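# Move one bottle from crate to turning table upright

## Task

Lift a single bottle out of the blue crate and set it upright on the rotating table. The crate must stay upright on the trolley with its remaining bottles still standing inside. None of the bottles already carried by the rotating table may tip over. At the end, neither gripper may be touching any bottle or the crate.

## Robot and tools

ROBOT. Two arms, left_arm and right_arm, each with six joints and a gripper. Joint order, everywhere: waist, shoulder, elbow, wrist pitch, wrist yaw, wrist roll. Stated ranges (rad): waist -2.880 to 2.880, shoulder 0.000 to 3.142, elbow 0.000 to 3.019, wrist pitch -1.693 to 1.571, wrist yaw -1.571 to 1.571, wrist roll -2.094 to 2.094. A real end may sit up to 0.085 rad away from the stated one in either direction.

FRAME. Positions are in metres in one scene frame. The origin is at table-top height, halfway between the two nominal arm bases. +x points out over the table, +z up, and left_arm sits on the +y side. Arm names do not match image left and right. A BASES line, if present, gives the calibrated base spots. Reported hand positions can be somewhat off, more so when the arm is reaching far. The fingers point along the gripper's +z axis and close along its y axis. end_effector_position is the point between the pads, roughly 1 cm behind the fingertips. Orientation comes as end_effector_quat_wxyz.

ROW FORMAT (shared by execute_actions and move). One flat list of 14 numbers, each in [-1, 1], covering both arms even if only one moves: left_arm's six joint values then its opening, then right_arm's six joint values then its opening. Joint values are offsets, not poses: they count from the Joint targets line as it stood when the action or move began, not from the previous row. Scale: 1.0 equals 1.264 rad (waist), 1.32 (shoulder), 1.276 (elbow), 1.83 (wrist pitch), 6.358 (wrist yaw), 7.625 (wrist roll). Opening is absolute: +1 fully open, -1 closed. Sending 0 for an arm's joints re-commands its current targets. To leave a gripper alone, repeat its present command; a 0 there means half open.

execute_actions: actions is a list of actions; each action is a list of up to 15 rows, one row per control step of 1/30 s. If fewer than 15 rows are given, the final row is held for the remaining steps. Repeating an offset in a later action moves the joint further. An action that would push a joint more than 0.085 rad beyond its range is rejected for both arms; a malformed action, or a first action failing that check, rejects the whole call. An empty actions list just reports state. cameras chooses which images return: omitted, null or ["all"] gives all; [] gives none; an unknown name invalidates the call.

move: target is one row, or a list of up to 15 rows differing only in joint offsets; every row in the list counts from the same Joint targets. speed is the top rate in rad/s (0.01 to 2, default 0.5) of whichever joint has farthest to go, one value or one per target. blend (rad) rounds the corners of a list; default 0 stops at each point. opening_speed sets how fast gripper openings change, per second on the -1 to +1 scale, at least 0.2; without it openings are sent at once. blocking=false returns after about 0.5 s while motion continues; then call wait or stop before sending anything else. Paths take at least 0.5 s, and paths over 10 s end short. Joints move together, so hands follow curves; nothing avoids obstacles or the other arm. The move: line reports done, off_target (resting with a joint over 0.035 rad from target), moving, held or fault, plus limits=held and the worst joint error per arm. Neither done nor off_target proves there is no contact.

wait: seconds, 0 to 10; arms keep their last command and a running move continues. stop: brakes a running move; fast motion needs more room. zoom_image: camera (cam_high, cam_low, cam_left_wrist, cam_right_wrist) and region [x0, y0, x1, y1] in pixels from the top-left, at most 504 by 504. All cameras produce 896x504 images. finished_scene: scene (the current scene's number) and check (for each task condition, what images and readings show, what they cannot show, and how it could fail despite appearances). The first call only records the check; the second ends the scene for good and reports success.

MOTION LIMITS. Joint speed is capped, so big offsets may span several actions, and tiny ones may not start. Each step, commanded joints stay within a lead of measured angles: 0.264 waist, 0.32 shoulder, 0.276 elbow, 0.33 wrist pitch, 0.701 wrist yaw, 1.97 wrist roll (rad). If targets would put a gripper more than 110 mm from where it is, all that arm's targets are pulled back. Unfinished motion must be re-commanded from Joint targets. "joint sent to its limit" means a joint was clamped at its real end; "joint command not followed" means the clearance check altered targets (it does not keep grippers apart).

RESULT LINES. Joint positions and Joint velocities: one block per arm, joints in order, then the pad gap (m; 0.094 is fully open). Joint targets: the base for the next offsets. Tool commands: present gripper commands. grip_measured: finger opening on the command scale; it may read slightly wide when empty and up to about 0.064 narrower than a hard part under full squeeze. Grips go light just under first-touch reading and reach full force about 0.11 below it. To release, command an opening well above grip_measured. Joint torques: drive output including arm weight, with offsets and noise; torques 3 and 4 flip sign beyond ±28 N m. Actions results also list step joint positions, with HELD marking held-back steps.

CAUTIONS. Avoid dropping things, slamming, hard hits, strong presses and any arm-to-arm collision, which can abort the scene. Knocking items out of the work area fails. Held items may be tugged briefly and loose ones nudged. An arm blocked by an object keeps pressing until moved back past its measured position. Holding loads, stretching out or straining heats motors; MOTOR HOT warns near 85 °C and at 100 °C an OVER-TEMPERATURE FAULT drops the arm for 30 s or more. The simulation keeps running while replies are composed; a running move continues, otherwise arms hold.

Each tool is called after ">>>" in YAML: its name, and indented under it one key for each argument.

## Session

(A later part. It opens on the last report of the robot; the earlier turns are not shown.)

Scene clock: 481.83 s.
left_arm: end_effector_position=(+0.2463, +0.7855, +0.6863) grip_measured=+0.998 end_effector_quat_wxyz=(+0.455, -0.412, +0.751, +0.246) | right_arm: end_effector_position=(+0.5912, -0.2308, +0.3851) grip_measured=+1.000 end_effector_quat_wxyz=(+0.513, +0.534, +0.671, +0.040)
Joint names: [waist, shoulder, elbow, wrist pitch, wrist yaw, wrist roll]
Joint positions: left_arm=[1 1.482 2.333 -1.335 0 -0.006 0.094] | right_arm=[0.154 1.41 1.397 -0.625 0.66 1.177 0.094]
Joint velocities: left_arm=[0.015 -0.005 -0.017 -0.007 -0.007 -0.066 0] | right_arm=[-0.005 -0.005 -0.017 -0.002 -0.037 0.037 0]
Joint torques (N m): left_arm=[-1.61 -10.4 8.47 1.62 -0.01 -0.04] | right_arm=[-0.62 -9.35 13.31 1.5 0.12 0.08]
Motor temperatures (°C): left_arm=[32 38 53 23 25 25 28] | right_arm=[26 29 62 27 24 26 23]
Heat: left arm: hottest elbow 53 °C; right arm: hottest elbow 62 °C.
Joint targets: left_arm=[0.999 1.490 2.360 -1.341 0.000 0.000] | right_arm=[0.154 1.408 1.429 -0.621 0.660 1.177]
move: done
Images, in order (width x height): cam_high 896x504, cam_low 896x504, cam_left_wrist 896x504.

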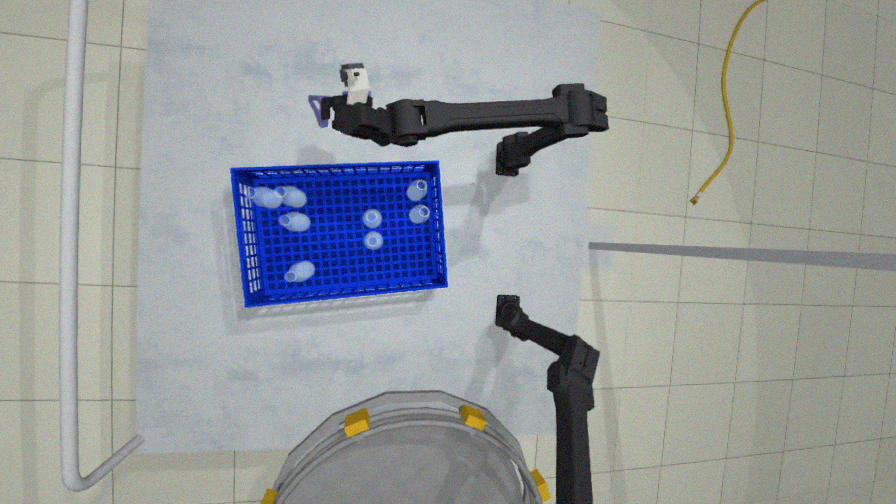

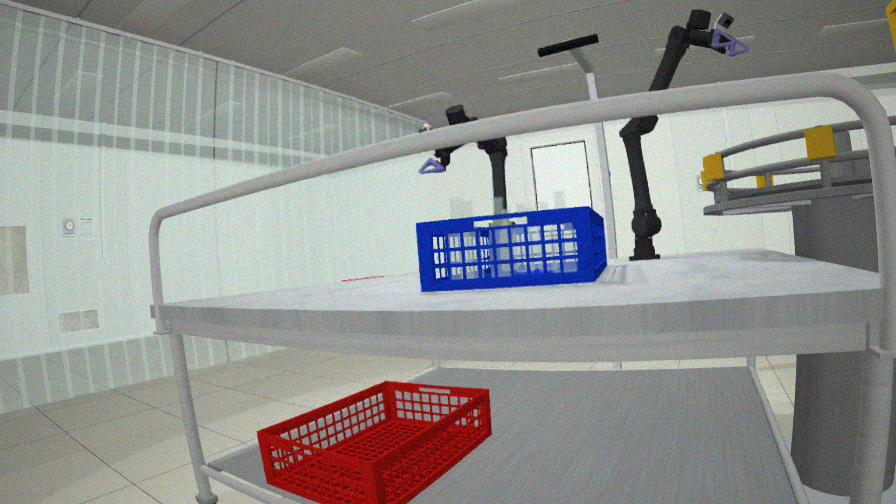

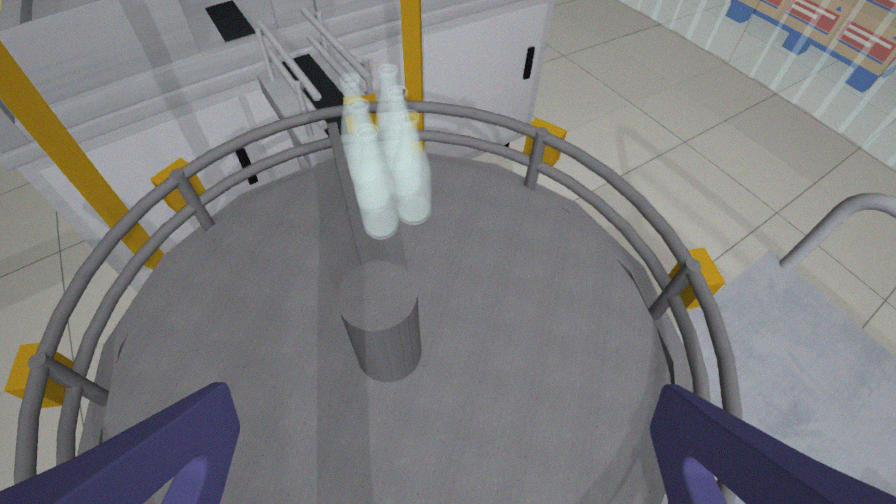

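>>> execute_actions:
  actions: []
  cameras: ["cam_left_wrist", "cam_high"]

>>> zoom_image:
  camera: "cam_left_wrist"
  region: [290, 40, 480, 260]

Scene clock: 493.70 s.
left_arm: end_effector_position=(+0.2463, +0.7855, +0.6863) grip_measured=+0.998 end_effector_quat_wxyz=(+0.455, -0.412, +0.751, +0.246) | right_arm: end_effector_position=(+0.5912, -0.2308, +0.3851) grip_measured=+1.000 end_effector_quat_wxyz=(+0.513, +0.534, +0.671, +0.040)
Joint names: [waist, shoulder, elbow, wrist pitch, wrist yaw, wrist roll]
Joint positions: left_arm=[1 1.482 2.333 -1.335 0 -0.006 0.094] | right_arm=[0.154 1.41 1.397 -0.625 0.66 1.177 0.094]
Joint velocities: left_arm=[0.005 0.005 -0.017 0.002 -0.022 -0.051 0] | right_arm=[0.005 -0.005 0.017 -0.027 0.037 -0.007 0]
Joint torques (N m): left_arm=[-1.73 -9.88 8.31 1.73 -0.04 -0.07] | right_arm=[-0.62 -9.35 13.33 1.48 0.12 0.08]
Motor temperatures (°C): left_arm=[32 37 52 23 25 25 27] | right_arm=[26 29 62 27 24 26 23]
Heat: left arm: hottest elbow 52 °C; right arm: hottest elbow 62 °C.
Joint targets: left_arm=[0.999 1.490 2.360 -1.341 0.000 0.000] | right_arm=[0.154 1.408 1.429 -0.621 0.660 1.177]
Tool commands: left_gripper/opening=+1.0 right_gripper/opening=+1.0
Images, in order (width x height): cam_high 896x504, cam_left_wrist 896x504.

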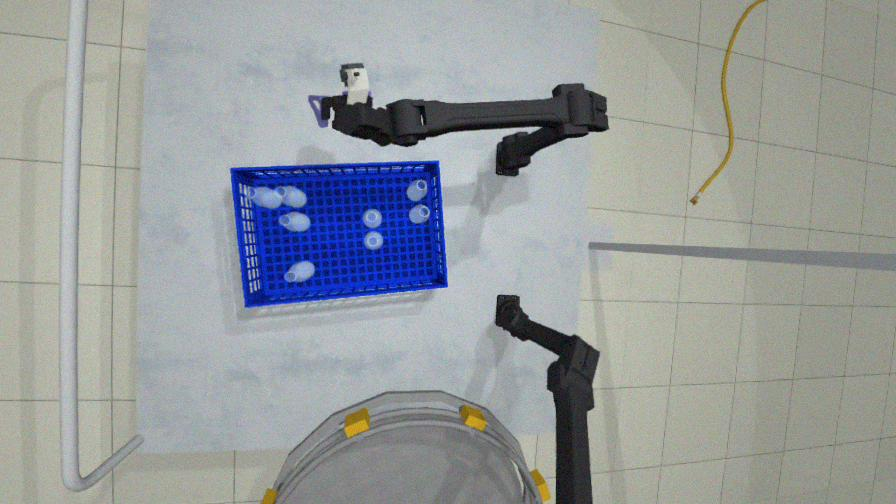

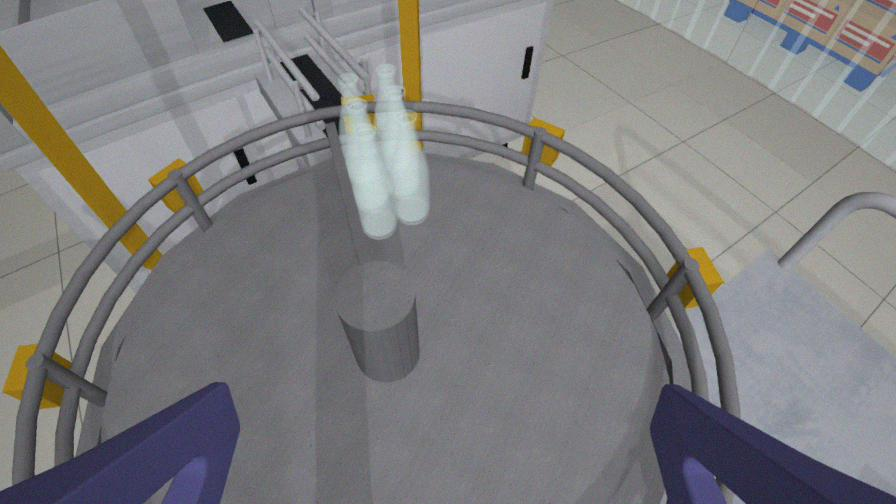

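Scaled by 2.291 from the camera's 896x504 image, which has a finer 1280x720 frame.

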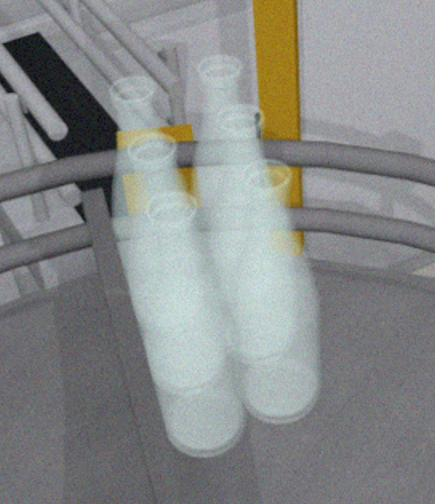

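>>> finished_scene:
  scene: 2
  check: "New pictures 12 s later: the same 6 bottles stand upright and unmoved in two rows along the bar on the turning table, none lying on the disc or visible floor. Crate flat on the trolley with 8 bottles, each showing a mouth ring above its body (standing). Left gripper is open and empty at z=0.686, about 0.3 m above the bottle tops; right arm parked outside the crate, never moved. The rear bottles' bases are hidden, but their mouths and bodies are aligned vertically, and the scene is unchanged between the two views."

The scene is finished: the task was done.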